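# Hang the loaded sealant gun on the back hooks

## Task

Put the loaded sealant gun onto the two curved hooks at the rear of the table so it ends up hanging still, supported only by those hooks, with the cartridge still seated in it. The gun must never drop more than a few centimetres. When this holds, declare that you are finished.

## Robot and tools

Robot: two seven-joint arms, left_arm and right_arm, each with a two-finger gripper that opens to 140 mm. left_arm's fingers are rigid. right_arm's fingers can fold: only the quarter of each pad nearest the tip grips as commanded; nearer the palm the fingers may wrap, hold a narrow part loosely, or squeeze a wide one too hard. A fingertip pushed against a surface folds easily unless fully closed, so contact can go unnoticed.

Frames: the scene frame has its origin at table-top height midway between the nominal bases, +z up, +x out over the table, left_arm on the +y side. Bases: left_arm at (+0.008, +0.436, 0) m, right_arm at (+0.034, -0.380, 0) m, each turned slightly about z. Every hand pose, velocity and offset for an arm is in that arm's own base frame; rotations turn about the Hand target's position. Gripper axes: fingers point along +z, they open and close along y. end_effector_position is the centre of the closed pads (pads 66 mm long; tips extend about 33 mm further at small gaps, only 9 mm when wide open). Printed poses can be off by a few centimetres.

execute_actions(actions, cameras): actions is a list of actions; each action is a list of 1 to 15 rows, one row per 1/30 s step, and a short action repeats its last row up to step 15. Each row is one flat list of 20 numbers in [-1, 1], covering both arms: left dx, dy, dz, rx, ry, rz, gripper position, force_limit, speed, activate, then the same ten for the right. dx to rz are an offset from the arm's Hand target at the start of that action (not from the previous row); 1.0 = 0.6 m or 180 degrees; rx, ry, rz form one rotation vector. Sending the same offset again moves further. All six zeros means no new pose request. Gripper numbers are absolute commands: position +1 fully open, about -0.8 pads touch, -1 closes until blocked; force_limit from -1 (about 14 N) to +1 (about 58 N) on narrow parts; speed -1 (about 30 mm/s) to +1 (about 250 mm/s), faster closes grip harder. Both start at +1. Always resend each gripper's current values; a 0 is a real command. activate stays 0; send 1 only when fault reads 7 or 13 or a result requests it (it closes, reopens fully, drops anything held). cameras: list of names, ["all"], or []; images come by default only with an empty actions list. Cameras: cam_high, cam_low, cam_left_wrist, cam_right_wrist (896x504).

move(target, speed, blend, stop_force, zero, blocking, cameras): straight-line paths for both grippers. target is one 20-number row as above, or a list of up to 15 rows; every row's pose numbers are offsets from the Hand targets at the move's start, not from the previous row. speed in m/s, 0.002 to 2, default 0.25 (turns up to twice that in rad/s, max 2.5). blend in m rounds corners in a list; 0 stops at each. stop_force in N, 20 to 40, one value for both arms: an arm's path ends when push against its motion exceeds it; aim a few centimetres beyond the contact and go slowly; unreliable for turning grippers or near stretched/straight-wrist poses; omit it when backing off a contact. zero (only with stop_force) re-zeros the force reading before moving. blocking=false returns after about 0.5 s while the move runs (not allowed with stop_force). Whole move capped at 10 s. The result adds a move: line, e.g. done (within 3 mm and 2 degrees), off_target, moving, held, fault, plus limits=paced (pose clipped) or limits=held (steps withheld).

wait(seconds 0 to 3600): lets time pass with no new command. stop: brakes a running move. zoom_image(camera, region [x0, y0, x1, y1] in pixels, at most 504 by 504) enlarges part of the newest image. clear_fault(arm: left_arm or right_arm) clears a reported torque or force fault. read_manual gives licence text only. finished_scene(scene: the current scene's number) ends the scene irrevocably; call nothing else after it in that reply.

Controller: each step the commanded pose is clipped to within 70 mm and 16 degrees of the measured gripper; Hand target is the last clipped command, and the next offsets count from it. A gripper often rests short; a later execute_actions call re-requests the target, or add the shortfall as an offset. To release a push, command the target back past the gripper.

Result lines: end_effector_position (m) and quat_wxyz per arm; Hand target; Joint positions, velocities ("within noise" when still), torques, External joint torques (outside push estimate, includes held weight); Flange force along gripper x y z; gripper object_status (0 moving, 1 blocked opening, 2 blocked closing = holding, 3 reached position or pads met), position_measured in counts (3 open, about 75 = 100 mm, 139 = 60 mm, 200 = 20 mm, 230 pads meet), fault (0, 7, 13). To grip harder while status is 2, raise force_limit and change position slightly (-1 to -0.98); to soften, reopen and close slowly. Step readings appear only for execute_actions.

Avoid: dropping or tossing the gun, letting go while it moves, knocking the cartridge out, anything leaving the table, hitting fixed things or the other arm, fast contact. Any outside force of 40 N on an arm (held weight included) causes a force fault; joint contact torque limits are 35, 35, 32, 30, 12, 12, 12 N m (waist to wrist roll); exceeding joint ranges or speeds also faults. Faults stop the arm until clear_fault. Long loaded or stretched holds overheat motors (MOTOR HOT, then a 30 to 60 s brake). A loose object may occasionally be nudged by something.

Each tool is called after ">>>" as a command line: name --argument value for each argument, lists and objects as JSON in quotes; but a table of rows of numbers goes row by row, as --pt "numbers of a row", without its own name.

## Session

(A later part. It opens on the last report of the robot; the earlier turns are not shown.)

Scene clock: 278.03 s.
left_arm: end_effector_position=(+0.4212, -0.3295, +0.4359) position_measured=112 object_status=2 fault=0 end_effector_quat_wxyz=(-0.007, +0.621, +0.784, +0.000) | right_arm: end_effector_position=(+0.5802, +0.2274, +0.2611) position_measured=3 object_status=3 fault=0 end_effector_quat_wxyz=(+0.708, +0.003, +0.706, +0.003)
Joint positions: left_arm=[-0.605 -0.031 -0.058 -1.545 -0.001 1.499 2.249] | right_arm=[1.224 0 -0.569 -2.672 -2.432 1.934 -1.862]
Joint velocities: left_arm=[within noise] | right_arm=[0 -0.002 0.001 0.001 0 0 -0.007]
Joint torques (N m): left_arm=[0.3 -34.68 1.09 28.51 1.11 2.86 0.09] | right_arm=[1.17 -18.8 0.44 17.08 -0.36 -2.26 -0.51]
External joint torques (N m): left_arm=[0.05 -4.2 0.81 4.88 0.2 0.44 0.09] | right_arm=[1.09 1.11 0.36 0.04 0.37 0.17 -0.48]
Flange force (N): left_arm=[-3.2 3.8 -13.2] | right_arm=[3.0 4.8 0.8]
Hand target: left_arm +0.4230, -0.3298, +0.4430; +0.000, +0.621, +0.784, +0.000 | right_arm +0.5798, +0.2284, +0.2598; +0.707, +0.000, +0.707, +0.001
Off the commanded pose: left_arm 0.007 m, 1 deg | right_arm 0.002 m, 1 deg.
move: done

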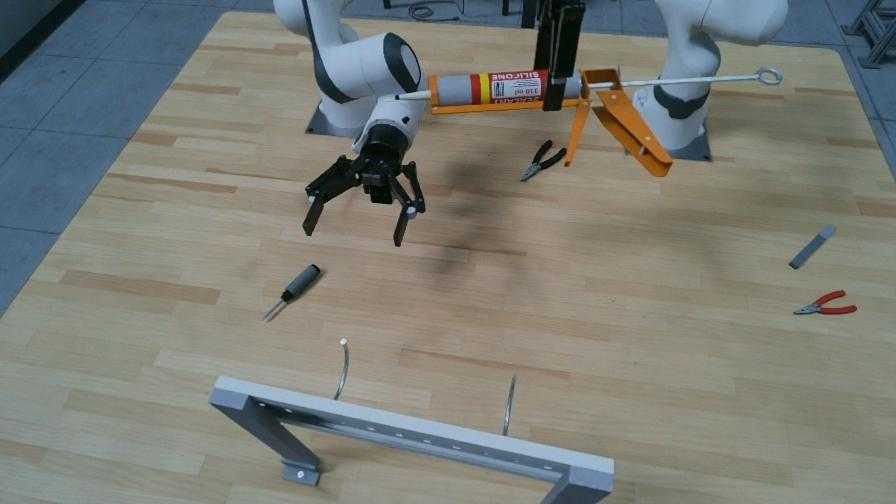

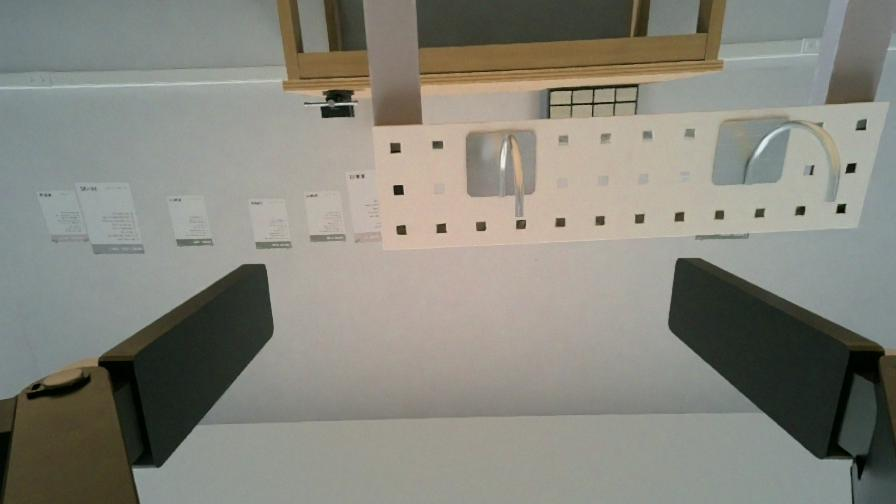

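>>> move --pt "0 0 0 0 0 0 -1 0.2 -1 0 -0.08 -0.4 -0.08 0.03 0.015 -0.13 1 1 1 0" --pt "0 0 0 0 0 0 -1 0.2 -1 0 -0.346 -0.82 -0.231 0.113 0.060 -0.542 1 1 1 0" --speed 0.35 --blend 0.03

>>> move --target '[0,0.05,0.0,0,0,0.926,-1,0.2,-1,0,0,0,0,0,0,0,1,1,1,0]' --speed 0.35 --cameras '["cam_high","cam_low","cam_left_wrist"]'

Scene clock: 354.57 s.
left_arm: end_effector_position=(+0.4212, -0.3295, +0.4359) position_measured=112 object_status=2 fault=0 end_effector_quat_wxyz=(-0.007, +0.621, +0.784, +0.000) | right_arm: end_effector_position=(+0.3720, -0.2641, +0.1223) position_measured=3 object_status=3 fault=0 end_effector_quat_wxyz=(+0.398, +0.639, +0.510, -0.417)
Joint positions: left_arm=[-0.605 -0.031 -0.058 -1.545 -0.001 1.499 2.249] | right_arm=[0.83 0.294 -0.801 -2.54 -1.163 1.997 -1.952]
Joint velocities: left_arm=[within noise] | right_arm=[0.001 0 -0.001 0 -0.001 0 -0.005]
Joint torques (N m): left_arm=[0.26 -34.69 1.16 28.57 1.14 2.86 0.06] | right_arm=[0.51 -20.33 -4.78 13.74 -0.15 -0.9 -0.44]
External joint torques (N m): left_arm=[0.07 -4.26 0.95 5 0.24 0.45 0.06] | right_arm=[0.39 1.13 0.54 0.16 0.39 0.33 -0.43]
Flange force (N): left_arm=[-3.4 4.1 -13.6] | right_arm=[6.1 4.1 0.0]
Hand target: left_arm +0.4230, -0.3298, +0.4430; +0.000, +0.621, +0.784, +0.000 | right_arm +0.3722, -0.2636, +0.1212; +0.395, +0.638, +0.512, -0.418
Off the commanded pose: left_arm 0.007 m, 1 deg | right_arm 0.001 m, 0 deg.
move: done

Scene clock: 360.33 s.
left_arm: end_effector_position=(+0.4205, -0.2985, +0.4354) position_measured=112 object_status=2 fault=0 end_effector_quat_wxyz=(+0.004, +0.705, -0.709, -0.010) | right_arm: end_effector_position=(+0.3720, -0.2640, +0.1220) position_measured=3 object_status=3 fault=0 end_effector_quat_wxyz=(+0.398, +0.638, +0.510, -0.417)
Joint positions: left_arm=[-0.455 -0.088 -0.15 -1.61 -0.017 1.502 -0.598] | right_arm=[0.827 0.294 -0.798 -2.54 -1.163 1.997 -1.954]
Joint velocities: left_arm=[0 0.002 -0.001 0.002 0 0 -0.008] | right_arm=[within noise]
Joint torques (N m): left_arm=[-0.08 -32.9 1.56 28.4 0.96 3.26 -0.22] | right_arm=[0.53 -20.73 -4.76 13.71 -0.27 -1.04 -0.41]
External joint torques (N m): left_arm=[-0.44 -4.62 0.82 4.62 0.15 0.68 -0.22] | right_arm=[0.37 0.78 0.52 0.14 0.26 0.18 -0.39]
Flange force (N): left_arm=[0.9 -1.2 -10.9] | right_arm=[4.1 3.0 -0.5]
Hand target: left_arm +0.4230, -0.2998, +0.4430; +0.000, +0.706, -0.708, +0.000 | right_arm +0.3722, -0.2636, +0.1212; +0.395, +0.638, +0.512, -0.418
Off the commanded pose: left_arm 0.008 m, 1 deg | right_arm 0.001 m, 0 deg.
move: off_target (left_arm)

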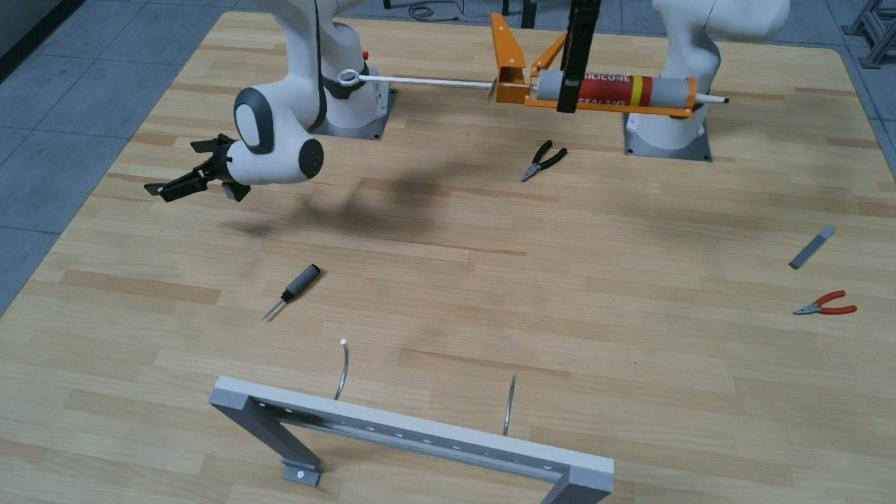

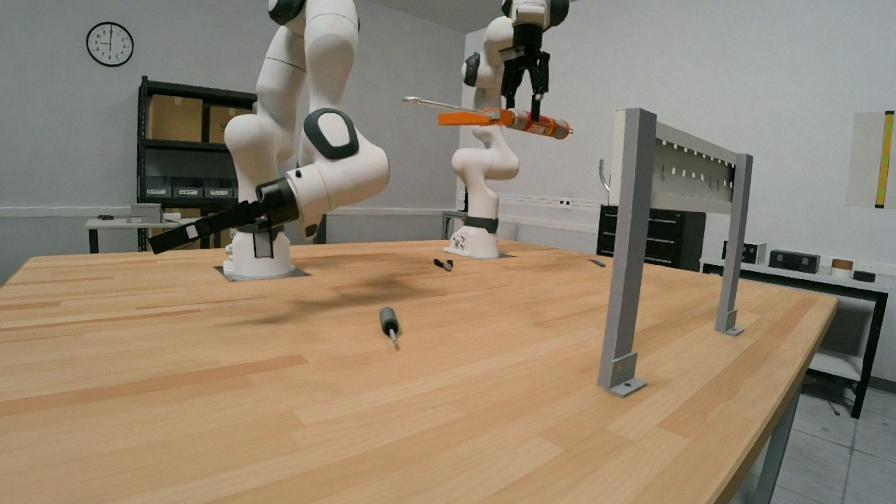

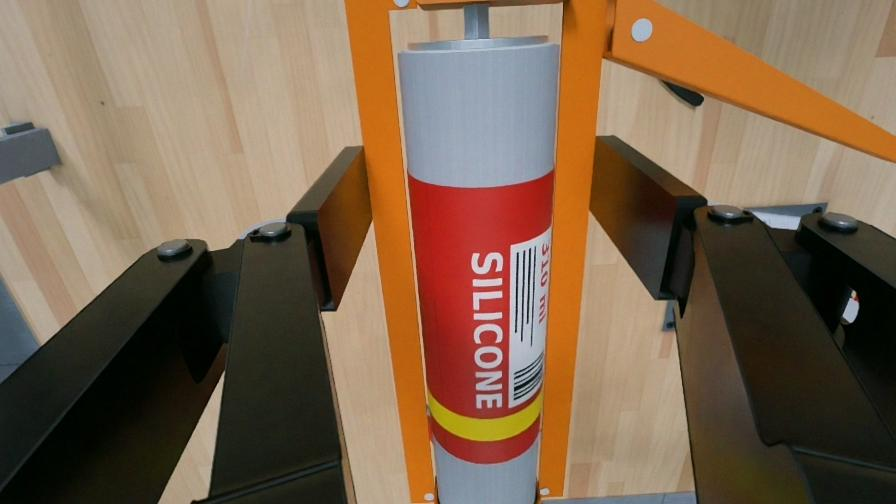

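>>> move --target '[0.362,-0.14,0.01,0,-0.5,0,-1,0.2,-1,0,0,0,0,0,0,0,1,1,1,0]' --speed 0.25 --cameras '["cam_high","cam_low","cam_left_wrist"]'

Scene clock: 374.90 s.
left_arm: end_effector_position=(+0.6389, -0.3839, +0.4327) position_measured=112 object_status=2 fault=0 end_effector_quat_wxyz=(+0.494, -0.504, +0.512, -0.490) | right_arm: end_effector_position=(+0.3720, -0.2640, +0.1220) position_measured=3 object_status=3 fault=0 end_effector_quat_wxyz=(+0.398, +0.638, +0.510, -0.417)
Joint positions: left_arm=[-0.146 0.021 -0.636 -2.145 2.064 2.221 -2.3] | right_arm=[0.827 0.294 -0.798 -2.54 -1.163 1.997 -1.954]
Joint velocities: left_arm=[0 0 0 0.001 0.001 0 -0.005] | right_arm=[within noise]
Joint torques (N m): left_arm=[-0.5 -32.73 0.82 31.01 1.79 -3.95 -0.45] | right_arm=[0.55 -20.79 -4.79 13.76 -0.27 -1.03 -0.48]
External joint torques (N m): left_arm=[-0.71 -5.86 1.01 6.28 1.82 -2.27 -0.35] | right_arm=[0.32 0.76 0.43 0.13 0.28 0.18 -0.46]
Flange force (N): left_arm=[1.3 -7.1 2.7] | right_arm=[3.9 3.1 -0.4]
Hand target: left_arm +0.6402, -0.3838, +0.4490; +0.501, -0.500, +0.500, -0.499 | right_arm +0.3722, -0.2636, +0.1212; +0.395, +0.638, +0.512, -0.418
Off the commanded pose: left_arm 0.016 m, 2 deg | right_arm 0.001 m, 0 deg.
move: off_target (left_arm)

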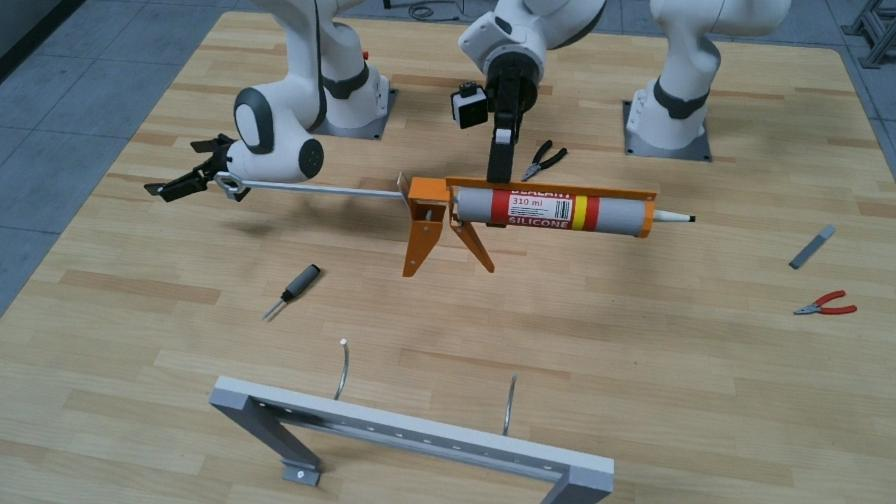

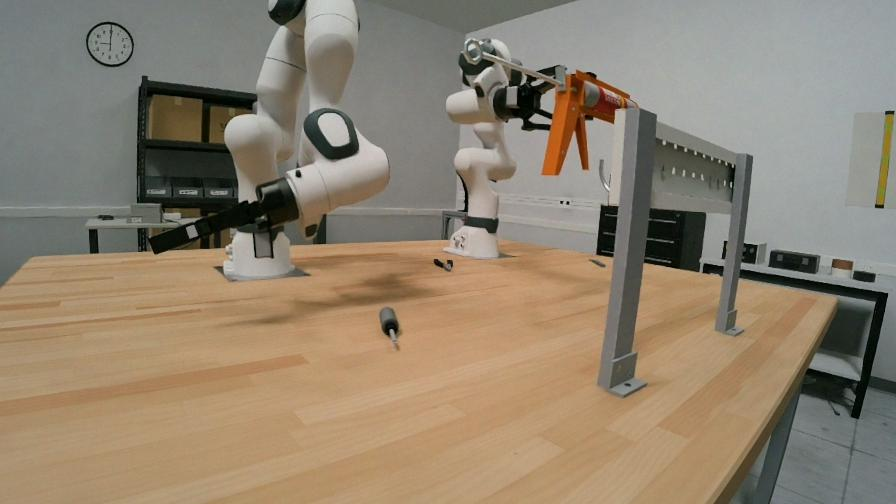

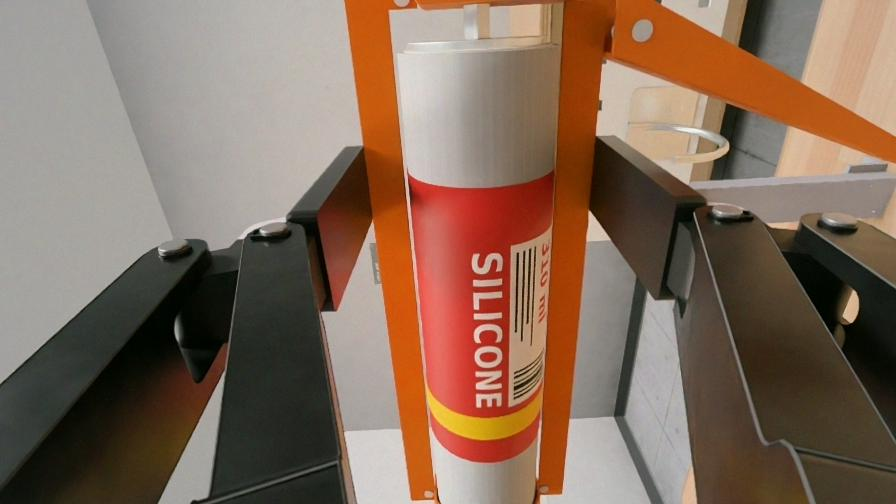

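>>> move --pt "0.15 -0.007 -0.073 0.046 -0.01 0 -1 0.2 -1 0 0 0 0 0 0 0 1 1 1 0" --pt "0.31 -0.007 -0.06 0.046 -0.01 0 -1 0.2 -1 0 0 0 0 0 0 0 1 1 1 0" --speed 0.15 --blend 0.02 --cameras '["cam_high","cam_low","cam_left_wrist"]'

Scene clock: 397.50 s.
left_arm: end_effector_position=(+0.8238, -0.3889, +0.3924) position_measured=112 object_status=2 fault=0 end_effector_quat_wxyz=(+0.534, -0.459, +0.537, -0.463) | right_arm: end_effector_position=(+0.3720, -0.2640, +0.1220) position_measured=3 object_status=3 fault=0 end_effector_quat_wxyz=(+0.398, +0.638, +0.510, -0.417)
Joint positions: left_arm=[-0.163 0.556 -0.517 -1.598 2.347 2.261 -2.098] | right_arm=[0.827 0.294 -0.798 -2.54 -1.163 1.997 -1.954]
Joint velocities: left_arm=[-0.001 -0.001 -0.001 -0.001 -0.001 0 0.006] | right_arm=[within noise]
Joint torques (N m): left_arm=[-0.32 -53.76 -8.13 31.56 1.25 -3.25 -0.11] | right_arm=[0.52 -20.76 -4.79 13.72 -0.29 -1.04 -0.44]
External joint torques (N m): left_arm=[-0.61 -7.83 0.49 7.18 1.4 -1.61 -0.01] | right_arm=[0.36 0.7 0.48 0.22 0.25 0.18 -0.42]
Flange force (N): left_arm=[1.8 -9.5 6.5] | right_arm=[3.8 3.1 -0.5]
Hand target: left_arm +0.8262, -0.3880, +0.4130; +0.543, -0.454, +0.527, -0.470 | right_arm +0.3722, -0.2636, +0.1212; +0.395, +0.638, +0.512, -0.418
Off the commanded pose: left_arm 0.021 m, 2 deg | right_arm 0.001 m, 0 deg.
move: off_target (left_arm)

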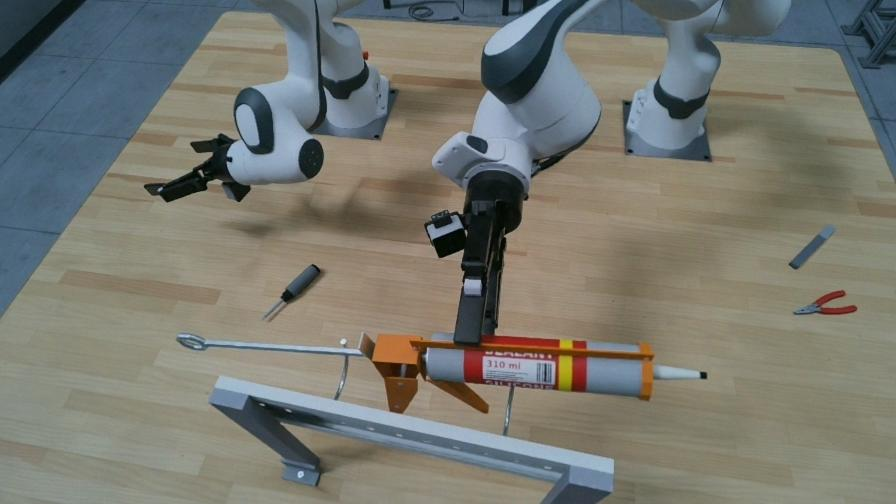

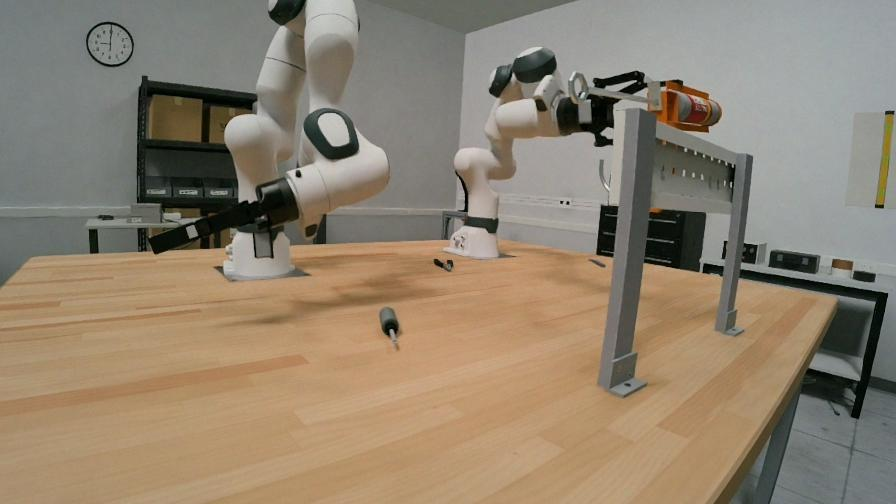

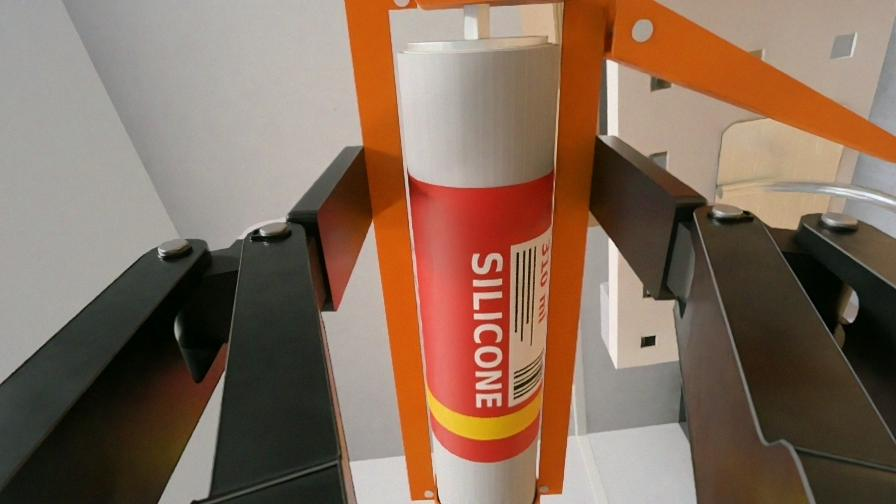

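>>> move --target '[0.012,0,-0.1,0,-0.008,0,-1,0.2,-1,0,0,0,0,0,0,0,1,1,1,0]' --speed 0.15 --cameras '["cam_high","cam_left_wrist"]'

>>> zoom_image --camera "cam_high" --region '[160, 280, 620, 500]'

Scene clock: 414.70 s.
left_arm: end_effector_position=(+0.8296, -0.3895, +0.3271) position_measured=112 object_status=2 fault=0 end_effector_quat_wxyz=(+0.540, -0.452, +0.537, -0.465) | right_arm: end_effector_position=(+0.3720, -0.2640, +0.1220) position_measured=3 object_status=3 fault=0 end_effector_quat_wxyz=(+0.398, +0.638, +0.510, -0.417)
Joint positions: left_arm=[-0.19 0.658 -0.49 -1.606 2.454 2.181 -2.19] | right_arm=[0.827 0.294 -0.798 -2.54 -1.163 1.997 -1.954]
Joint velocities: left_arm=[0.001 -0.001 0 0 0.001 0 -0.005] | right_arm=[within noise]
Joint torques (N m): left_arm=[-0.28 -56.84 -9.41 30.43 1.9 -4.19 -0.45] | right_arm=[0.55 -20.8 -4.79 13.68 -0.27 -1.02 -0.42]
External joint torques (N m): left_arm=[-0.66 -8.9 -0.01 7.11 1.87 -2.32 -0.35] | right_arm=[0.31 0.71 0.41 0.12 0.27 0.19 -0.4]
Flange force (N): left_arm=[0.0 -8.5 3.6] | right_arm=[3.7 2.8 -0.4]
Hand target: left_arm +0.8334, -0.3880, +0.3530; +0.550, -0.448, +0.520, -0.475 | right_arm +0.3722, -0.2636, +0.1212; +0.395, +0.638, +0.512, -0.418
Off the commanded pose: left_arm 0.026 m, 3 deg | right_arm 0.001 m, 0 deg.
move: off_target (left_arm)

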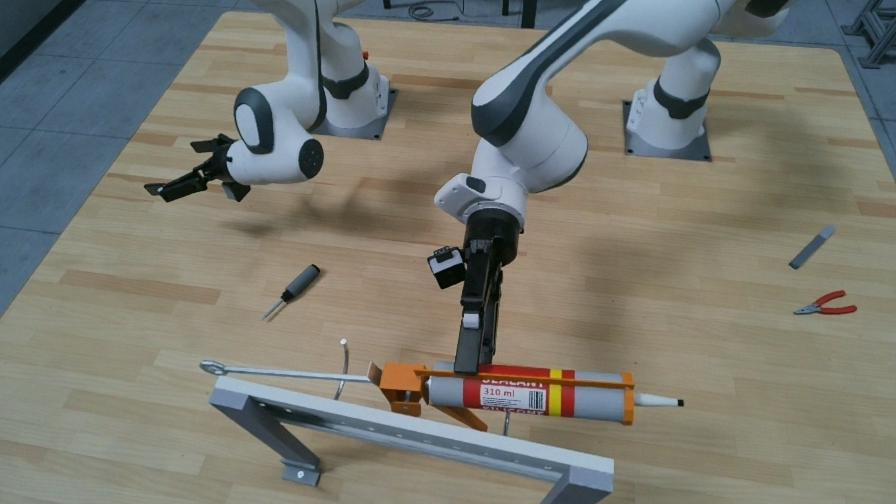

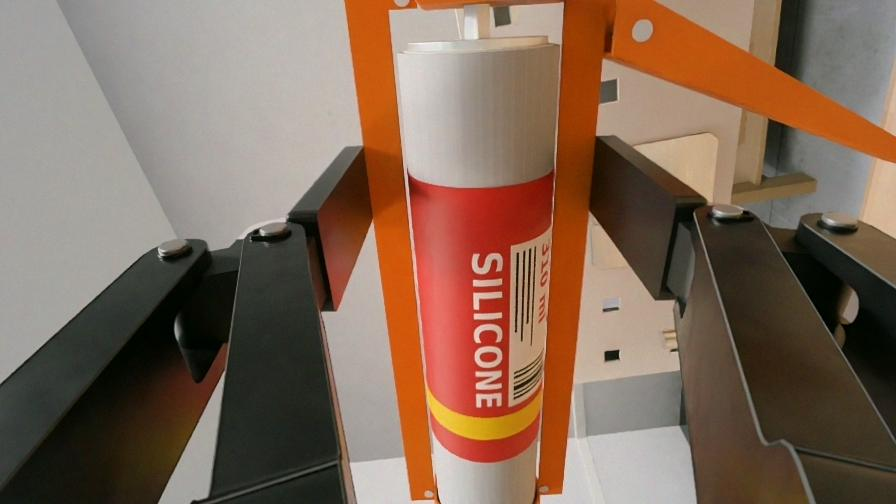

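Scaled by 1.096.

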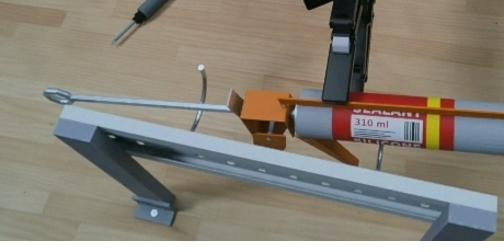

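>>> move --target '[-0.0117,0,-0.055,0,0,-0.0139,-1,0.2,-1,0,0,0,0,0,0,0,1,1,1,0]' --speed 0.1 --cameras '["cam_high","cam_low"]'

>>> zoom_image --camera "cam_high" --region '[190, 320, 440, 460]'

>>> zoom_image --camera "cam_high" --region '[400, 340, 650, 480]'

Scene clock: 453.77 s.
left_arm: end_effector_position=(+0.8216, -0.3905, +0.2957) position_measured=112 object_status=2 fault=0 end_effector_quat_wxyz=(+0.529, -0.441, +0.546, -0.477) | right_arm: end_effector_position=(+0.3720, -0.2640, +0.1220) position_measured=3 object_status=3 fault=0 end_effector_quat_wxyz=(+0.398, +0.638, +0.510, -0.417)
Joint positions: left_arm=[-0.183 0.672 -0.481 -1.658 2.54 2.17 -2.274] | right_arm=[0.827 0.294 -0.798 -2.54 -1.163 1.997 -1.954]
Joint velocities: left_arm=[0 0.001 0 0 0 0 -0.006] | right_arm=[within noise]
Joint torques (N m): left_arm=[0.14 -56.25 -9.65 29.32 1.77 -4.56 -0.64] | right_arm=[0.51 -20.81 -4.77 13.78 -0.27 -1.04 -0.39]
External joint torques (N m): left_arm=[-0.24 -8.39 -0.07 6.52 1.77 -2.53 -0.54] | right_arm=[0.31 0.63 0.45 0.28 0.26 0.18 -0.37]
Flange force (N): left_arm=[-1.5 -7.5 2.2] | right_arm=[3.7 3.1 -0.5]
Hand target: left_arm +0.8264, -0.3880, +0.3200; +0.539, -0.437, +0.530, -0.487 | right_arm +0.3722, -0.2636, +0.1212; +0.395, +0.638, +0.512, -0.418
Off the commanded pose: left_arm 0.025 m, 3 deg | right_arm 0.001 m, 0 deg.
move: off_target (left_arm)

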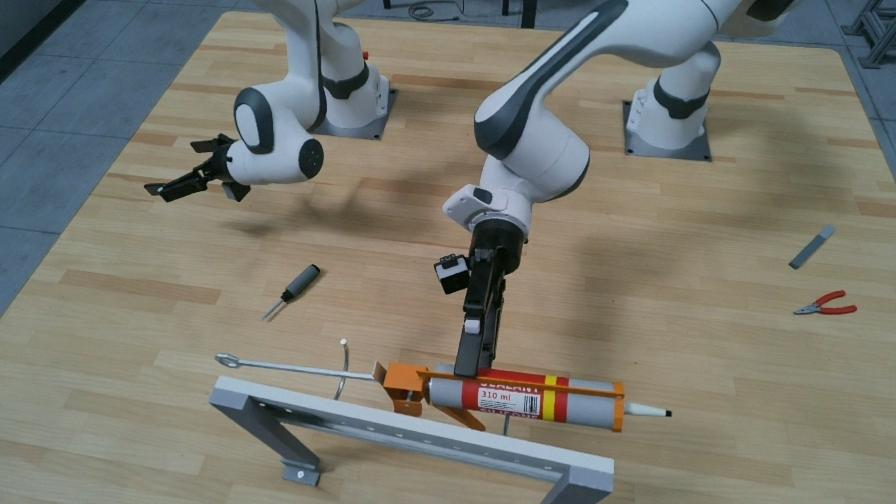

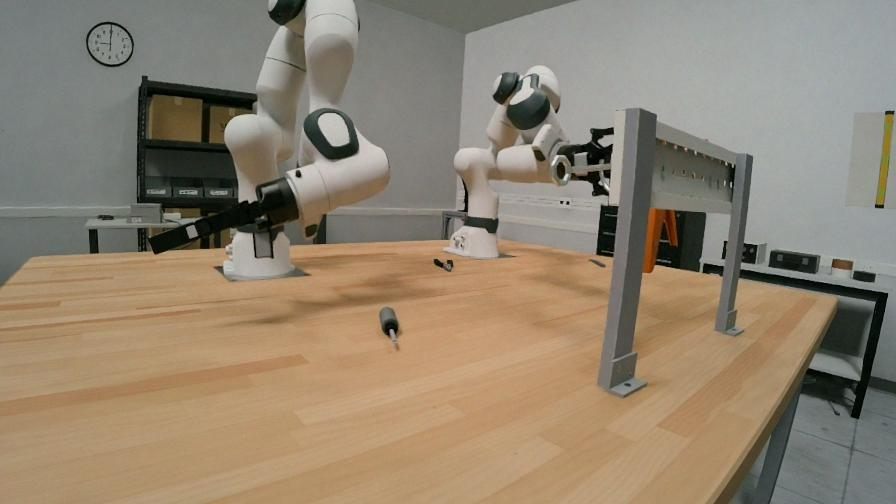

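Scaled by 2.016.

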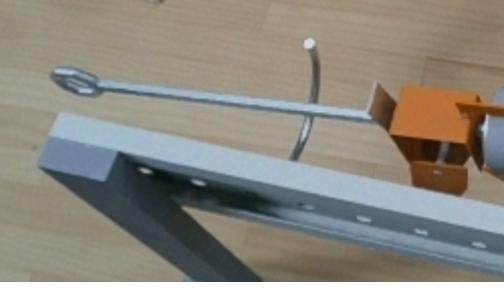

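Scaled by 2.016.

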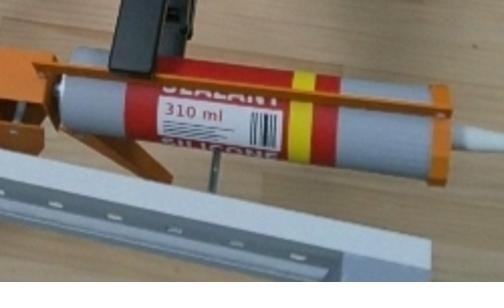

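>>> move --target '[0.0067,0,-0.14,0,0,0,-1,0.2,-1,0,0,0,0,0,0,0,1,1,1,0]' --speed 0.04 --stop_force 20 --cameras '["cam_high","cam_low","cam_left_wrist"]'

>>> zoom_image --camera "cam_high" --region '[190, 320, 440, 460]'

>>> zoom_image --camera "cam_high" --region '[400, 340, 650, 480]'

Scene clock: 477.17 s.
left_arm: end_effector_position=(+0.8297, -0.3933, +0.2580) position_measured=112 object_status=2 fault=0 end_effector_quat_wxyz=(+0.548, -0.428, +0.526, -0.490) | right_arm: end_effector_position=(+0.3720, -0.2640, +0.1220) position_measured=3 object_status=3 fault=0 end_effector_quat_wxyz=(+0.398, +0.638, +0.510, -0.417)
Joint positions: left_arm=[-0.187 0.8 -0.495 -1.618 2.649 2.039 -2.319] | right_arm=[0.827 0.294 -0.798 -2.54 -1.163 1.997 -1.954]
Joint velocities: left_arm=[0.002 0 -0.003 0.001 0.003 0 0.004] | right_arm=[within noise]
Joint torques (N m): left_arm=[3.47 -42.77 -8.11 19.42 -0.94 -0.73 -1] | right_arm=[0.49 -20.8 -4.82 13.69 -0.28 -1.04 -0.43]
External joint torques (N m): left_arm=[3.02 6.96 3.05 -2.23 -1.2 1.55 -0.9] | right_arm=[0.29 0.69 0.42 0.12 0.26 0.17 -0.41]
Flange force (N): left_arm=[1.1 10.1 8.4] | right_arm=[3.6 2.8 -0.4]
Hand target: left_arm +0.8297, -0.3879, +0.2404; +0.539, -0.437, +0.530, -0.487 (not the last commanded pose) | right_arm +0.3722, -0.2636, +0.1212; +0.395, +0.638, +0.512, -0.418
Off the commanded pose: left_arm 0.023 m, 2 deg | right_arm 0.001 m, 0 deg.
move: contact (left_arm)

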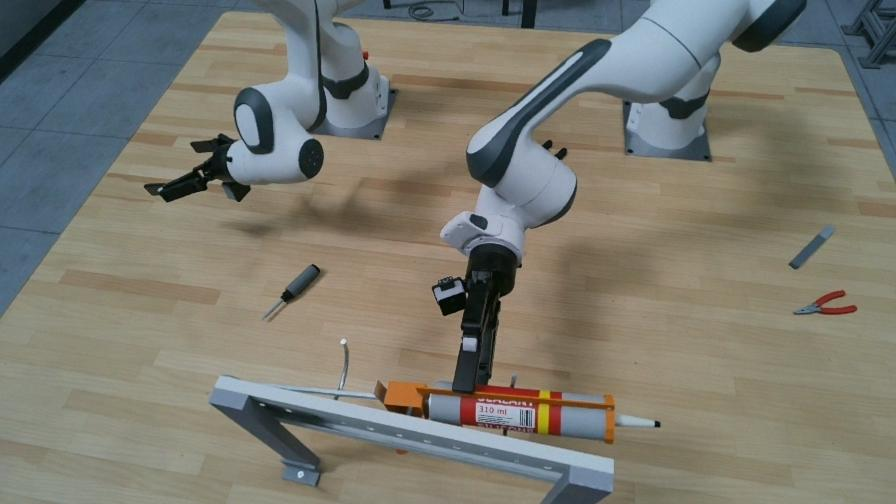

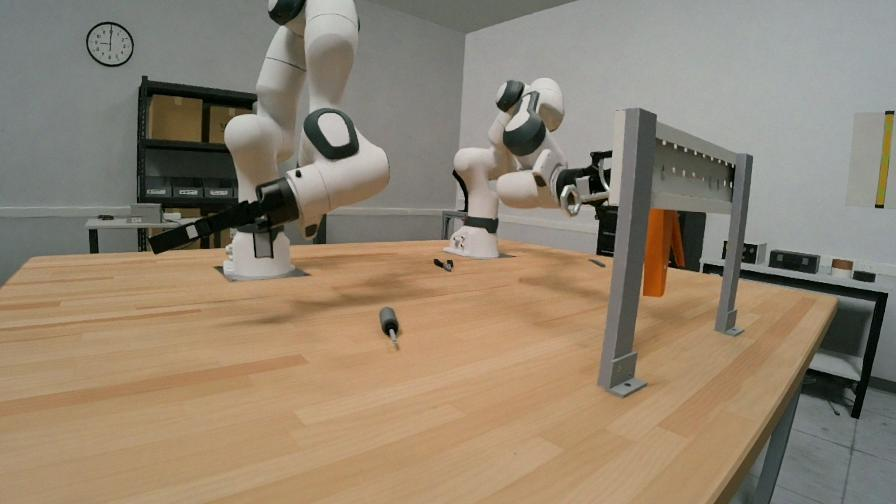

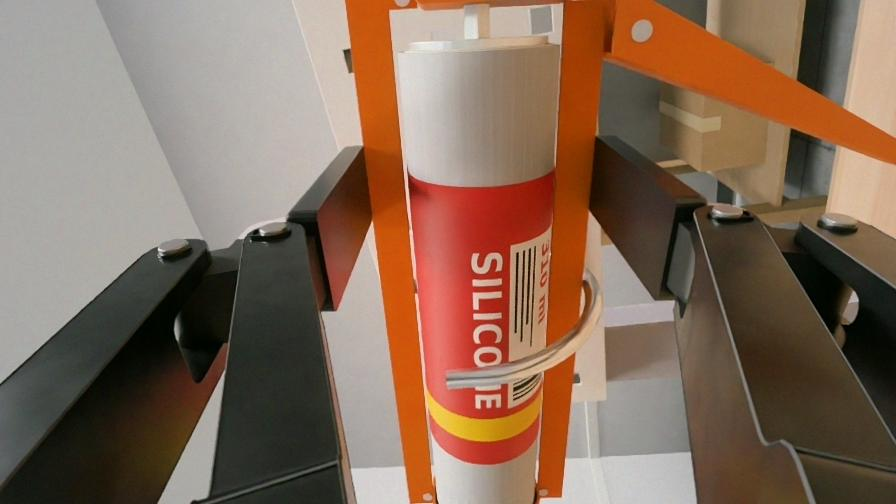

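Scaled by 2.016.

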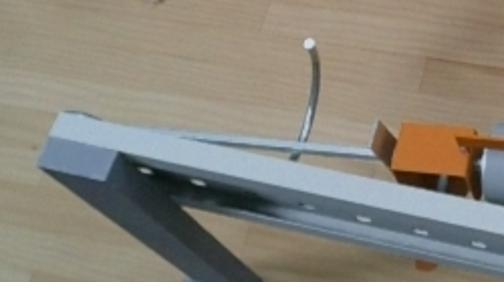

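Scaled by 2.016.

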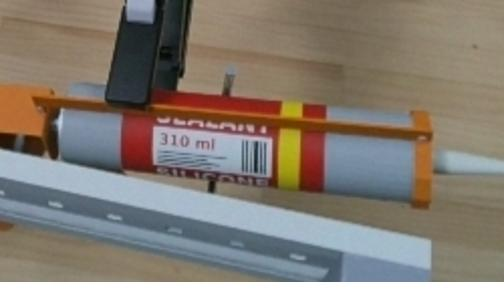

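>>> move --target '[0,-0.006,0.033,0,0,0,-1,0.2,-1,0,0,0,0,0,0,0,1,1,1,0]' --speed 0.03 --cameras '["cam_left_wrist"]'

Scene clock: 492.30 s.
left_arm: end_effector_position=(+0.8294, -0.3930, +0.2588) position_measured=112 object_status=2 fault=0 end_effector_quat_wxyz=(+0.541, -0.433, +0.533, -0.486) | right_arm: end_effector_position=(+0.3720, -0.2640, +0.1220) position_measured=3 object_status=3 fault=0 end_effector_quat_wxyz=(+0.398, +0.638, +0.510, -0.417)
Joint positions: left_arm=[-0.167 0.792 -0.516 -1.621 2.637 2.064 -2.301] | right_arm=[0.827 0.294 -0.798 -2.54 -1.163 1.997 -1.954]
Joint velocities: left_arm=[0 -0.001 -0.003 0 0 0.003 0.005] | right_arm=[within noise]
Joint torques (N m): left_arm=[1.08 -51.23 -10.82 22.51 -0.7 -2.38 -0.45] | right_arm=[0.52 -20.79 -4.81 13.74 -0.27 -1.05 -0.39]
External joint torques (N m): left_arm=[0.74 -1.8 0.81 0.81 -0.94 -0.19 -0.34] | right_arm=[0.37 0.72 0.49 0.14 0.27 0.17 -0.38]
Flange force (N): left_arm=[-2.4 -3.0 -1.7] | right_arm=[3.8 2.8 -0.6]
Hand target: left_arm +0.8297, -0.3915, +0.2602; +0.539, -0.437, +0.530, -0.487 | right_arm +0.3722, -0.2636, +0.1212; +0.395, +0.638, +0.512, -0.418
Off the commanded pose: left_arm 0.002 m, 1 deg | right_arm 0.001 m, 0 deg.
move: done

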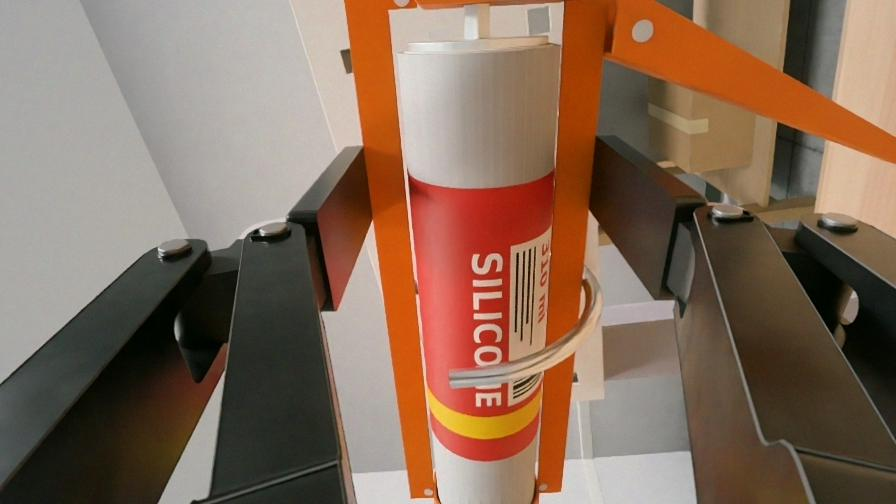

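>>> move --target '[0,0,-0.0042,0.011,0,0,-1,0.2,-1,0,0,0,0,0,0,0,1,1,1,0]' --speed 0.03 --cameras '["cam_high"]'

>>> zoom_image --camera "cam_high" --region '[190, 320, 440, 460]'

Scene clock: 505.03 s.
left_arm: end_effector_position=(+0.8292, -0.3933, +0.2582) position_measured=112 object_status=2 fault=0 end_effector_quat_wxyz=(+0.544, -0.429, +0.536, -0.482) | right_arm: end_effector_position=(+0.3720, -0.2640, +0.1220) position_measured=3 object_status=3 fault=0 end_effector_quat_wxyz=(+0.398, +0.638, +0.510, -0.417)
Joint positions: left_arm=[-0.167 0.792 -0.516 -1.622 2.637 2.066 -2.286] | right_arm=[0.827 0.294 -0.798 -2.54 -1.163 1.997 -1.954]
Joint torques (N m): left_arm=[0.23 -49.96 -9.5 22.13 -0.2 -2.39 0.51] | right_arm=[0.49 -20.74 -4.79 13.77 -0.27 -1.04 -0.44]
External joint torques (N m): left_arm=[-0.11 -0.71 2.09 0.55 -0.44 -0.22 0.61] | right_arm=[0.36 0.75 0.5 0.26 0.26 0.18 -0.42]
Flange force (N): left_arm=[0.8 -0.8 1.5] | right_arm=[4.1 3.3 -0.5]
Hand target: left_arm +0.8297, -0.3915, +0.2577; +0.547, -0.428, +0.538, -0.478 | right_arm +0.3722, -0.2636, +0.1212; +0.395, +0.638, +0.512, -0.418
Off the commanded pose: left_arm 0.002 m, 1 deg | right_arm 0.001 m, 0 deg.
move: done

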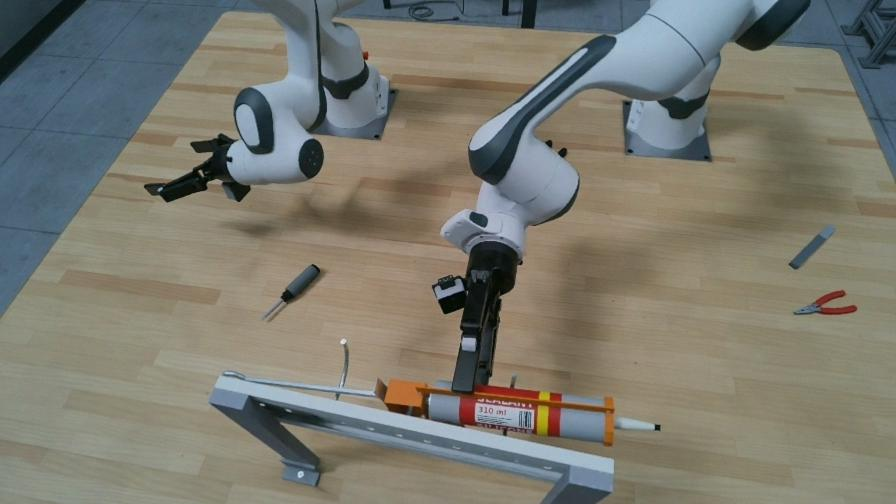

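Scaled by 2.016.

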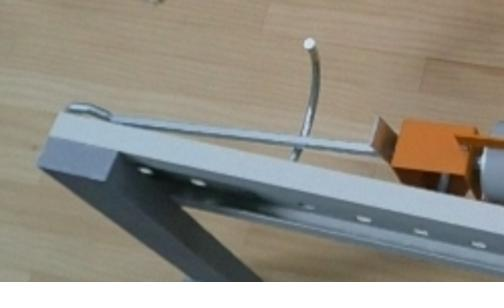

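>>> move --target '[0,0,0,0,0,0,0.5,0.2,-1,0,0,0,0,0,0,0,1,1,1,0]' --cameras '["cam_high","cam_left_wrist"]'

Scene clock: 509.47 s.
left_arm: end_effector_position=(+0.8293, -0.3930, +0.2582) position_measured=66 object_status=0 fault=0 end_effector_quat_wxyz=(+0.546, -0.427, +0.538, -0.480) | right_arm: end_effector_position=(+0.3720, -0.2640, +0.1220) position_measured=3 object_status=3 fault=0 end_effector_quat_wxyz=(+0.398, +0.638, +0.510, -0.417)
Joint positions: left_arm=[-0.167 0.792 -0.516 -1.622 2.637 2.066 -2.277] | right_arm=[0.827 0.294 -0.798 -2.54 -1.163 1.997 -1.954]
Joint torques (N m): left_arm=[0.27 -49.76 -10.32 22.37 -0.09 -2.15 0.11] | right_arm=[0.5 -20.82 -4.75 13.77 -0.27 -1.03 -0.44]
External joint torques (N m): left_arm=[-0.11 -0.64 1.2 0.85 -0.31 0 0.21] | right_arm=[0.32 0.72 0.51 0.2 0.27 0.18 -0.42]
Flange force (N): left_arm=[1.1 -0.8 2.7] | right_arm=[4.0 3.1 -0.5]
Hand target: left_arm +0.8297, -0.3915, +0.2577; +0.547, -0.428, +0.538, -0.478 | right_arm +0.3722, -0.2636, +0.1212; +0.395, +0.638, +0.512, -0.418
Off the commanded pose: left_arm 0.002 m, 0 deg | right_arm 0.001 m, 0 deg.
move: done

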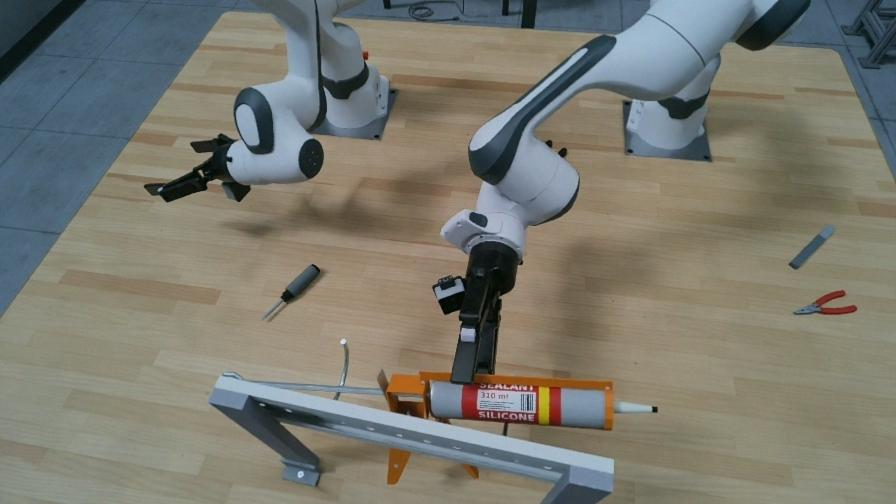

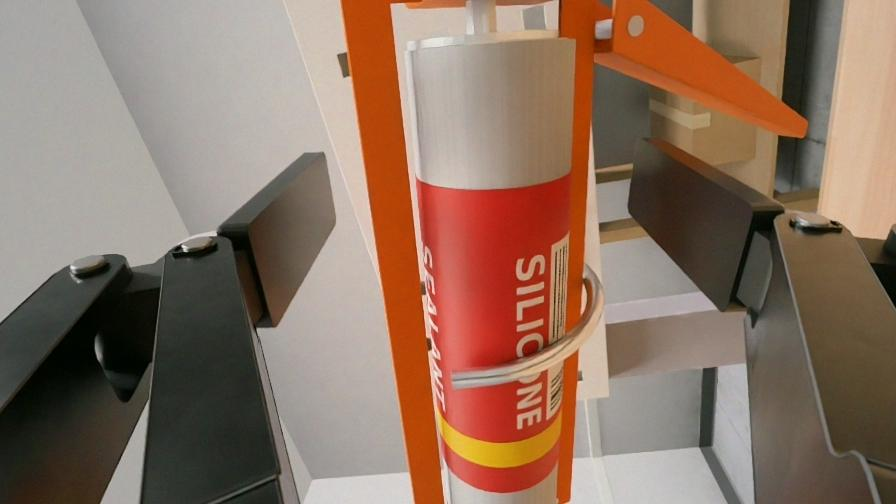

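>>> move --pt "0 0 0 0 0 0 0.65 0.2 -1 0 0 0 0 0 0 0 1 1 1 0" --pt "-0.3 0 0.01 0 0 0 0.65 0.2 -1 0 0 0 0 0 0 0 1 1 1 0" --speed 0.12 --cameras '["cam_high","cam_low","cam_left_wrist"]'

Scene clock: 520.97 s.
left_arm: end_effector_position=(+0.6497, -0.3933, +0.2627) position_measured=47 object_status=3 fault=0 end_effector_quat_wxyz=(+0.547, -0.425, +0.541, -0.477) | right_arm: end_effector_position=(+0.3720, -0.2640, +0.1220) position_measured=3 object_status=3 fault=0 end_effector_quat_wxyz=(+0.398, +0.638, +0.510, -0.417)
Joint positions: left_arm=[-0.189 0.445 -0.636 -2.205 2.444 1.791 -2.393] | right_arm=[0.827 0.294 -0.798 -2.54 -1.163 1.997 -1.954]
Joint velocities: left_arm=[-0.001 0.001 0.001 -0.001 -0.002 -0.002 -0.006] | right_arm=[within noise]
Joint torques (N m): left_arm=[0.35 -36.4 -6.67 19.73 0.39 -2.57 -0.28] | right_arm=[0.51 -20.73 -4.75 13.78 -0.25 -1.04 -0.46]
External joint torques (N m): left_arm=[0.08 -1.14 1.17 0.39 -0.38 -0.25 -0.18] | right_arm=[0.38 0.72 0.54 0.26 0.28 0.19 -0.44]
Flange force (N): left_arm=[-1.9 -1.5 -0.7] | right_arm=[4.0 3.3 -0.7]
Hand target: left_arm +0.6497, -0.3915, +0.2637; +0.547, -0.428, +0.538, -0.478 | right_arm +0.3722, -0.2636, +0.1212; +0.395, +0.638, +0.512, -0.418
Off the commanded pose: left_arm 0.002 m, 0 deg | right_arm 0.001 m, 0 deg.
move: done

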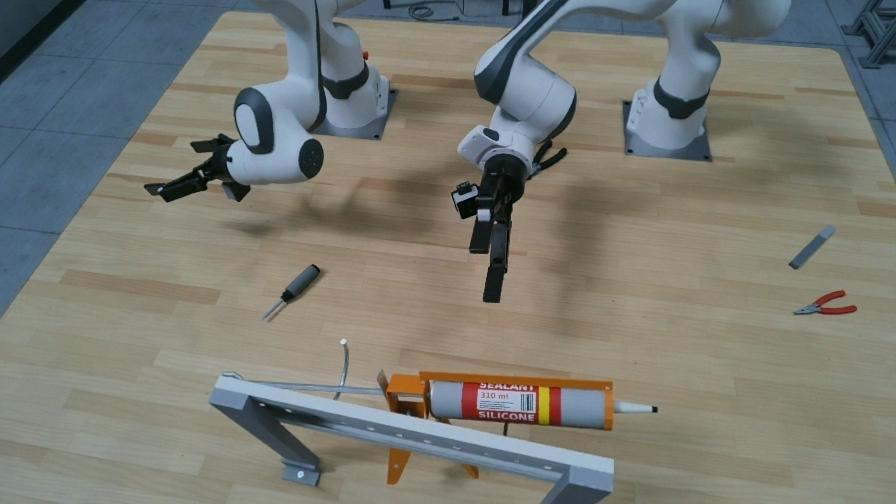

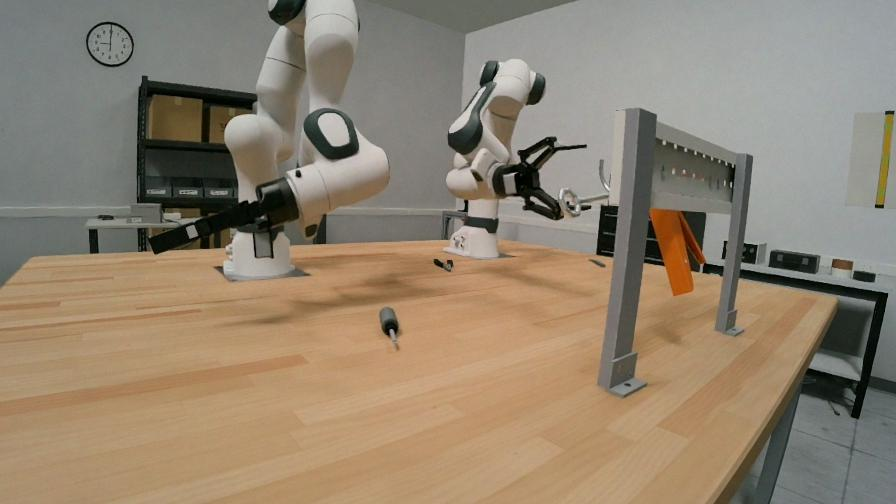

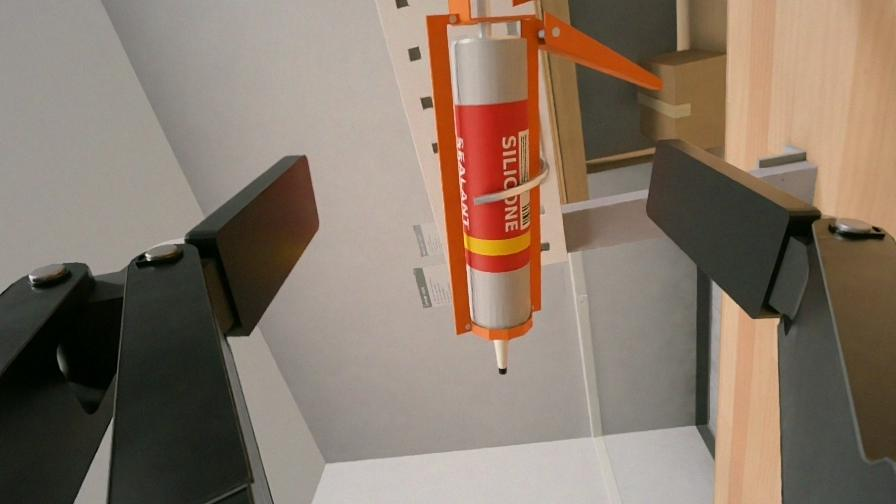

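>>> finished_scene --scene 2

The scene is finished: the task was done.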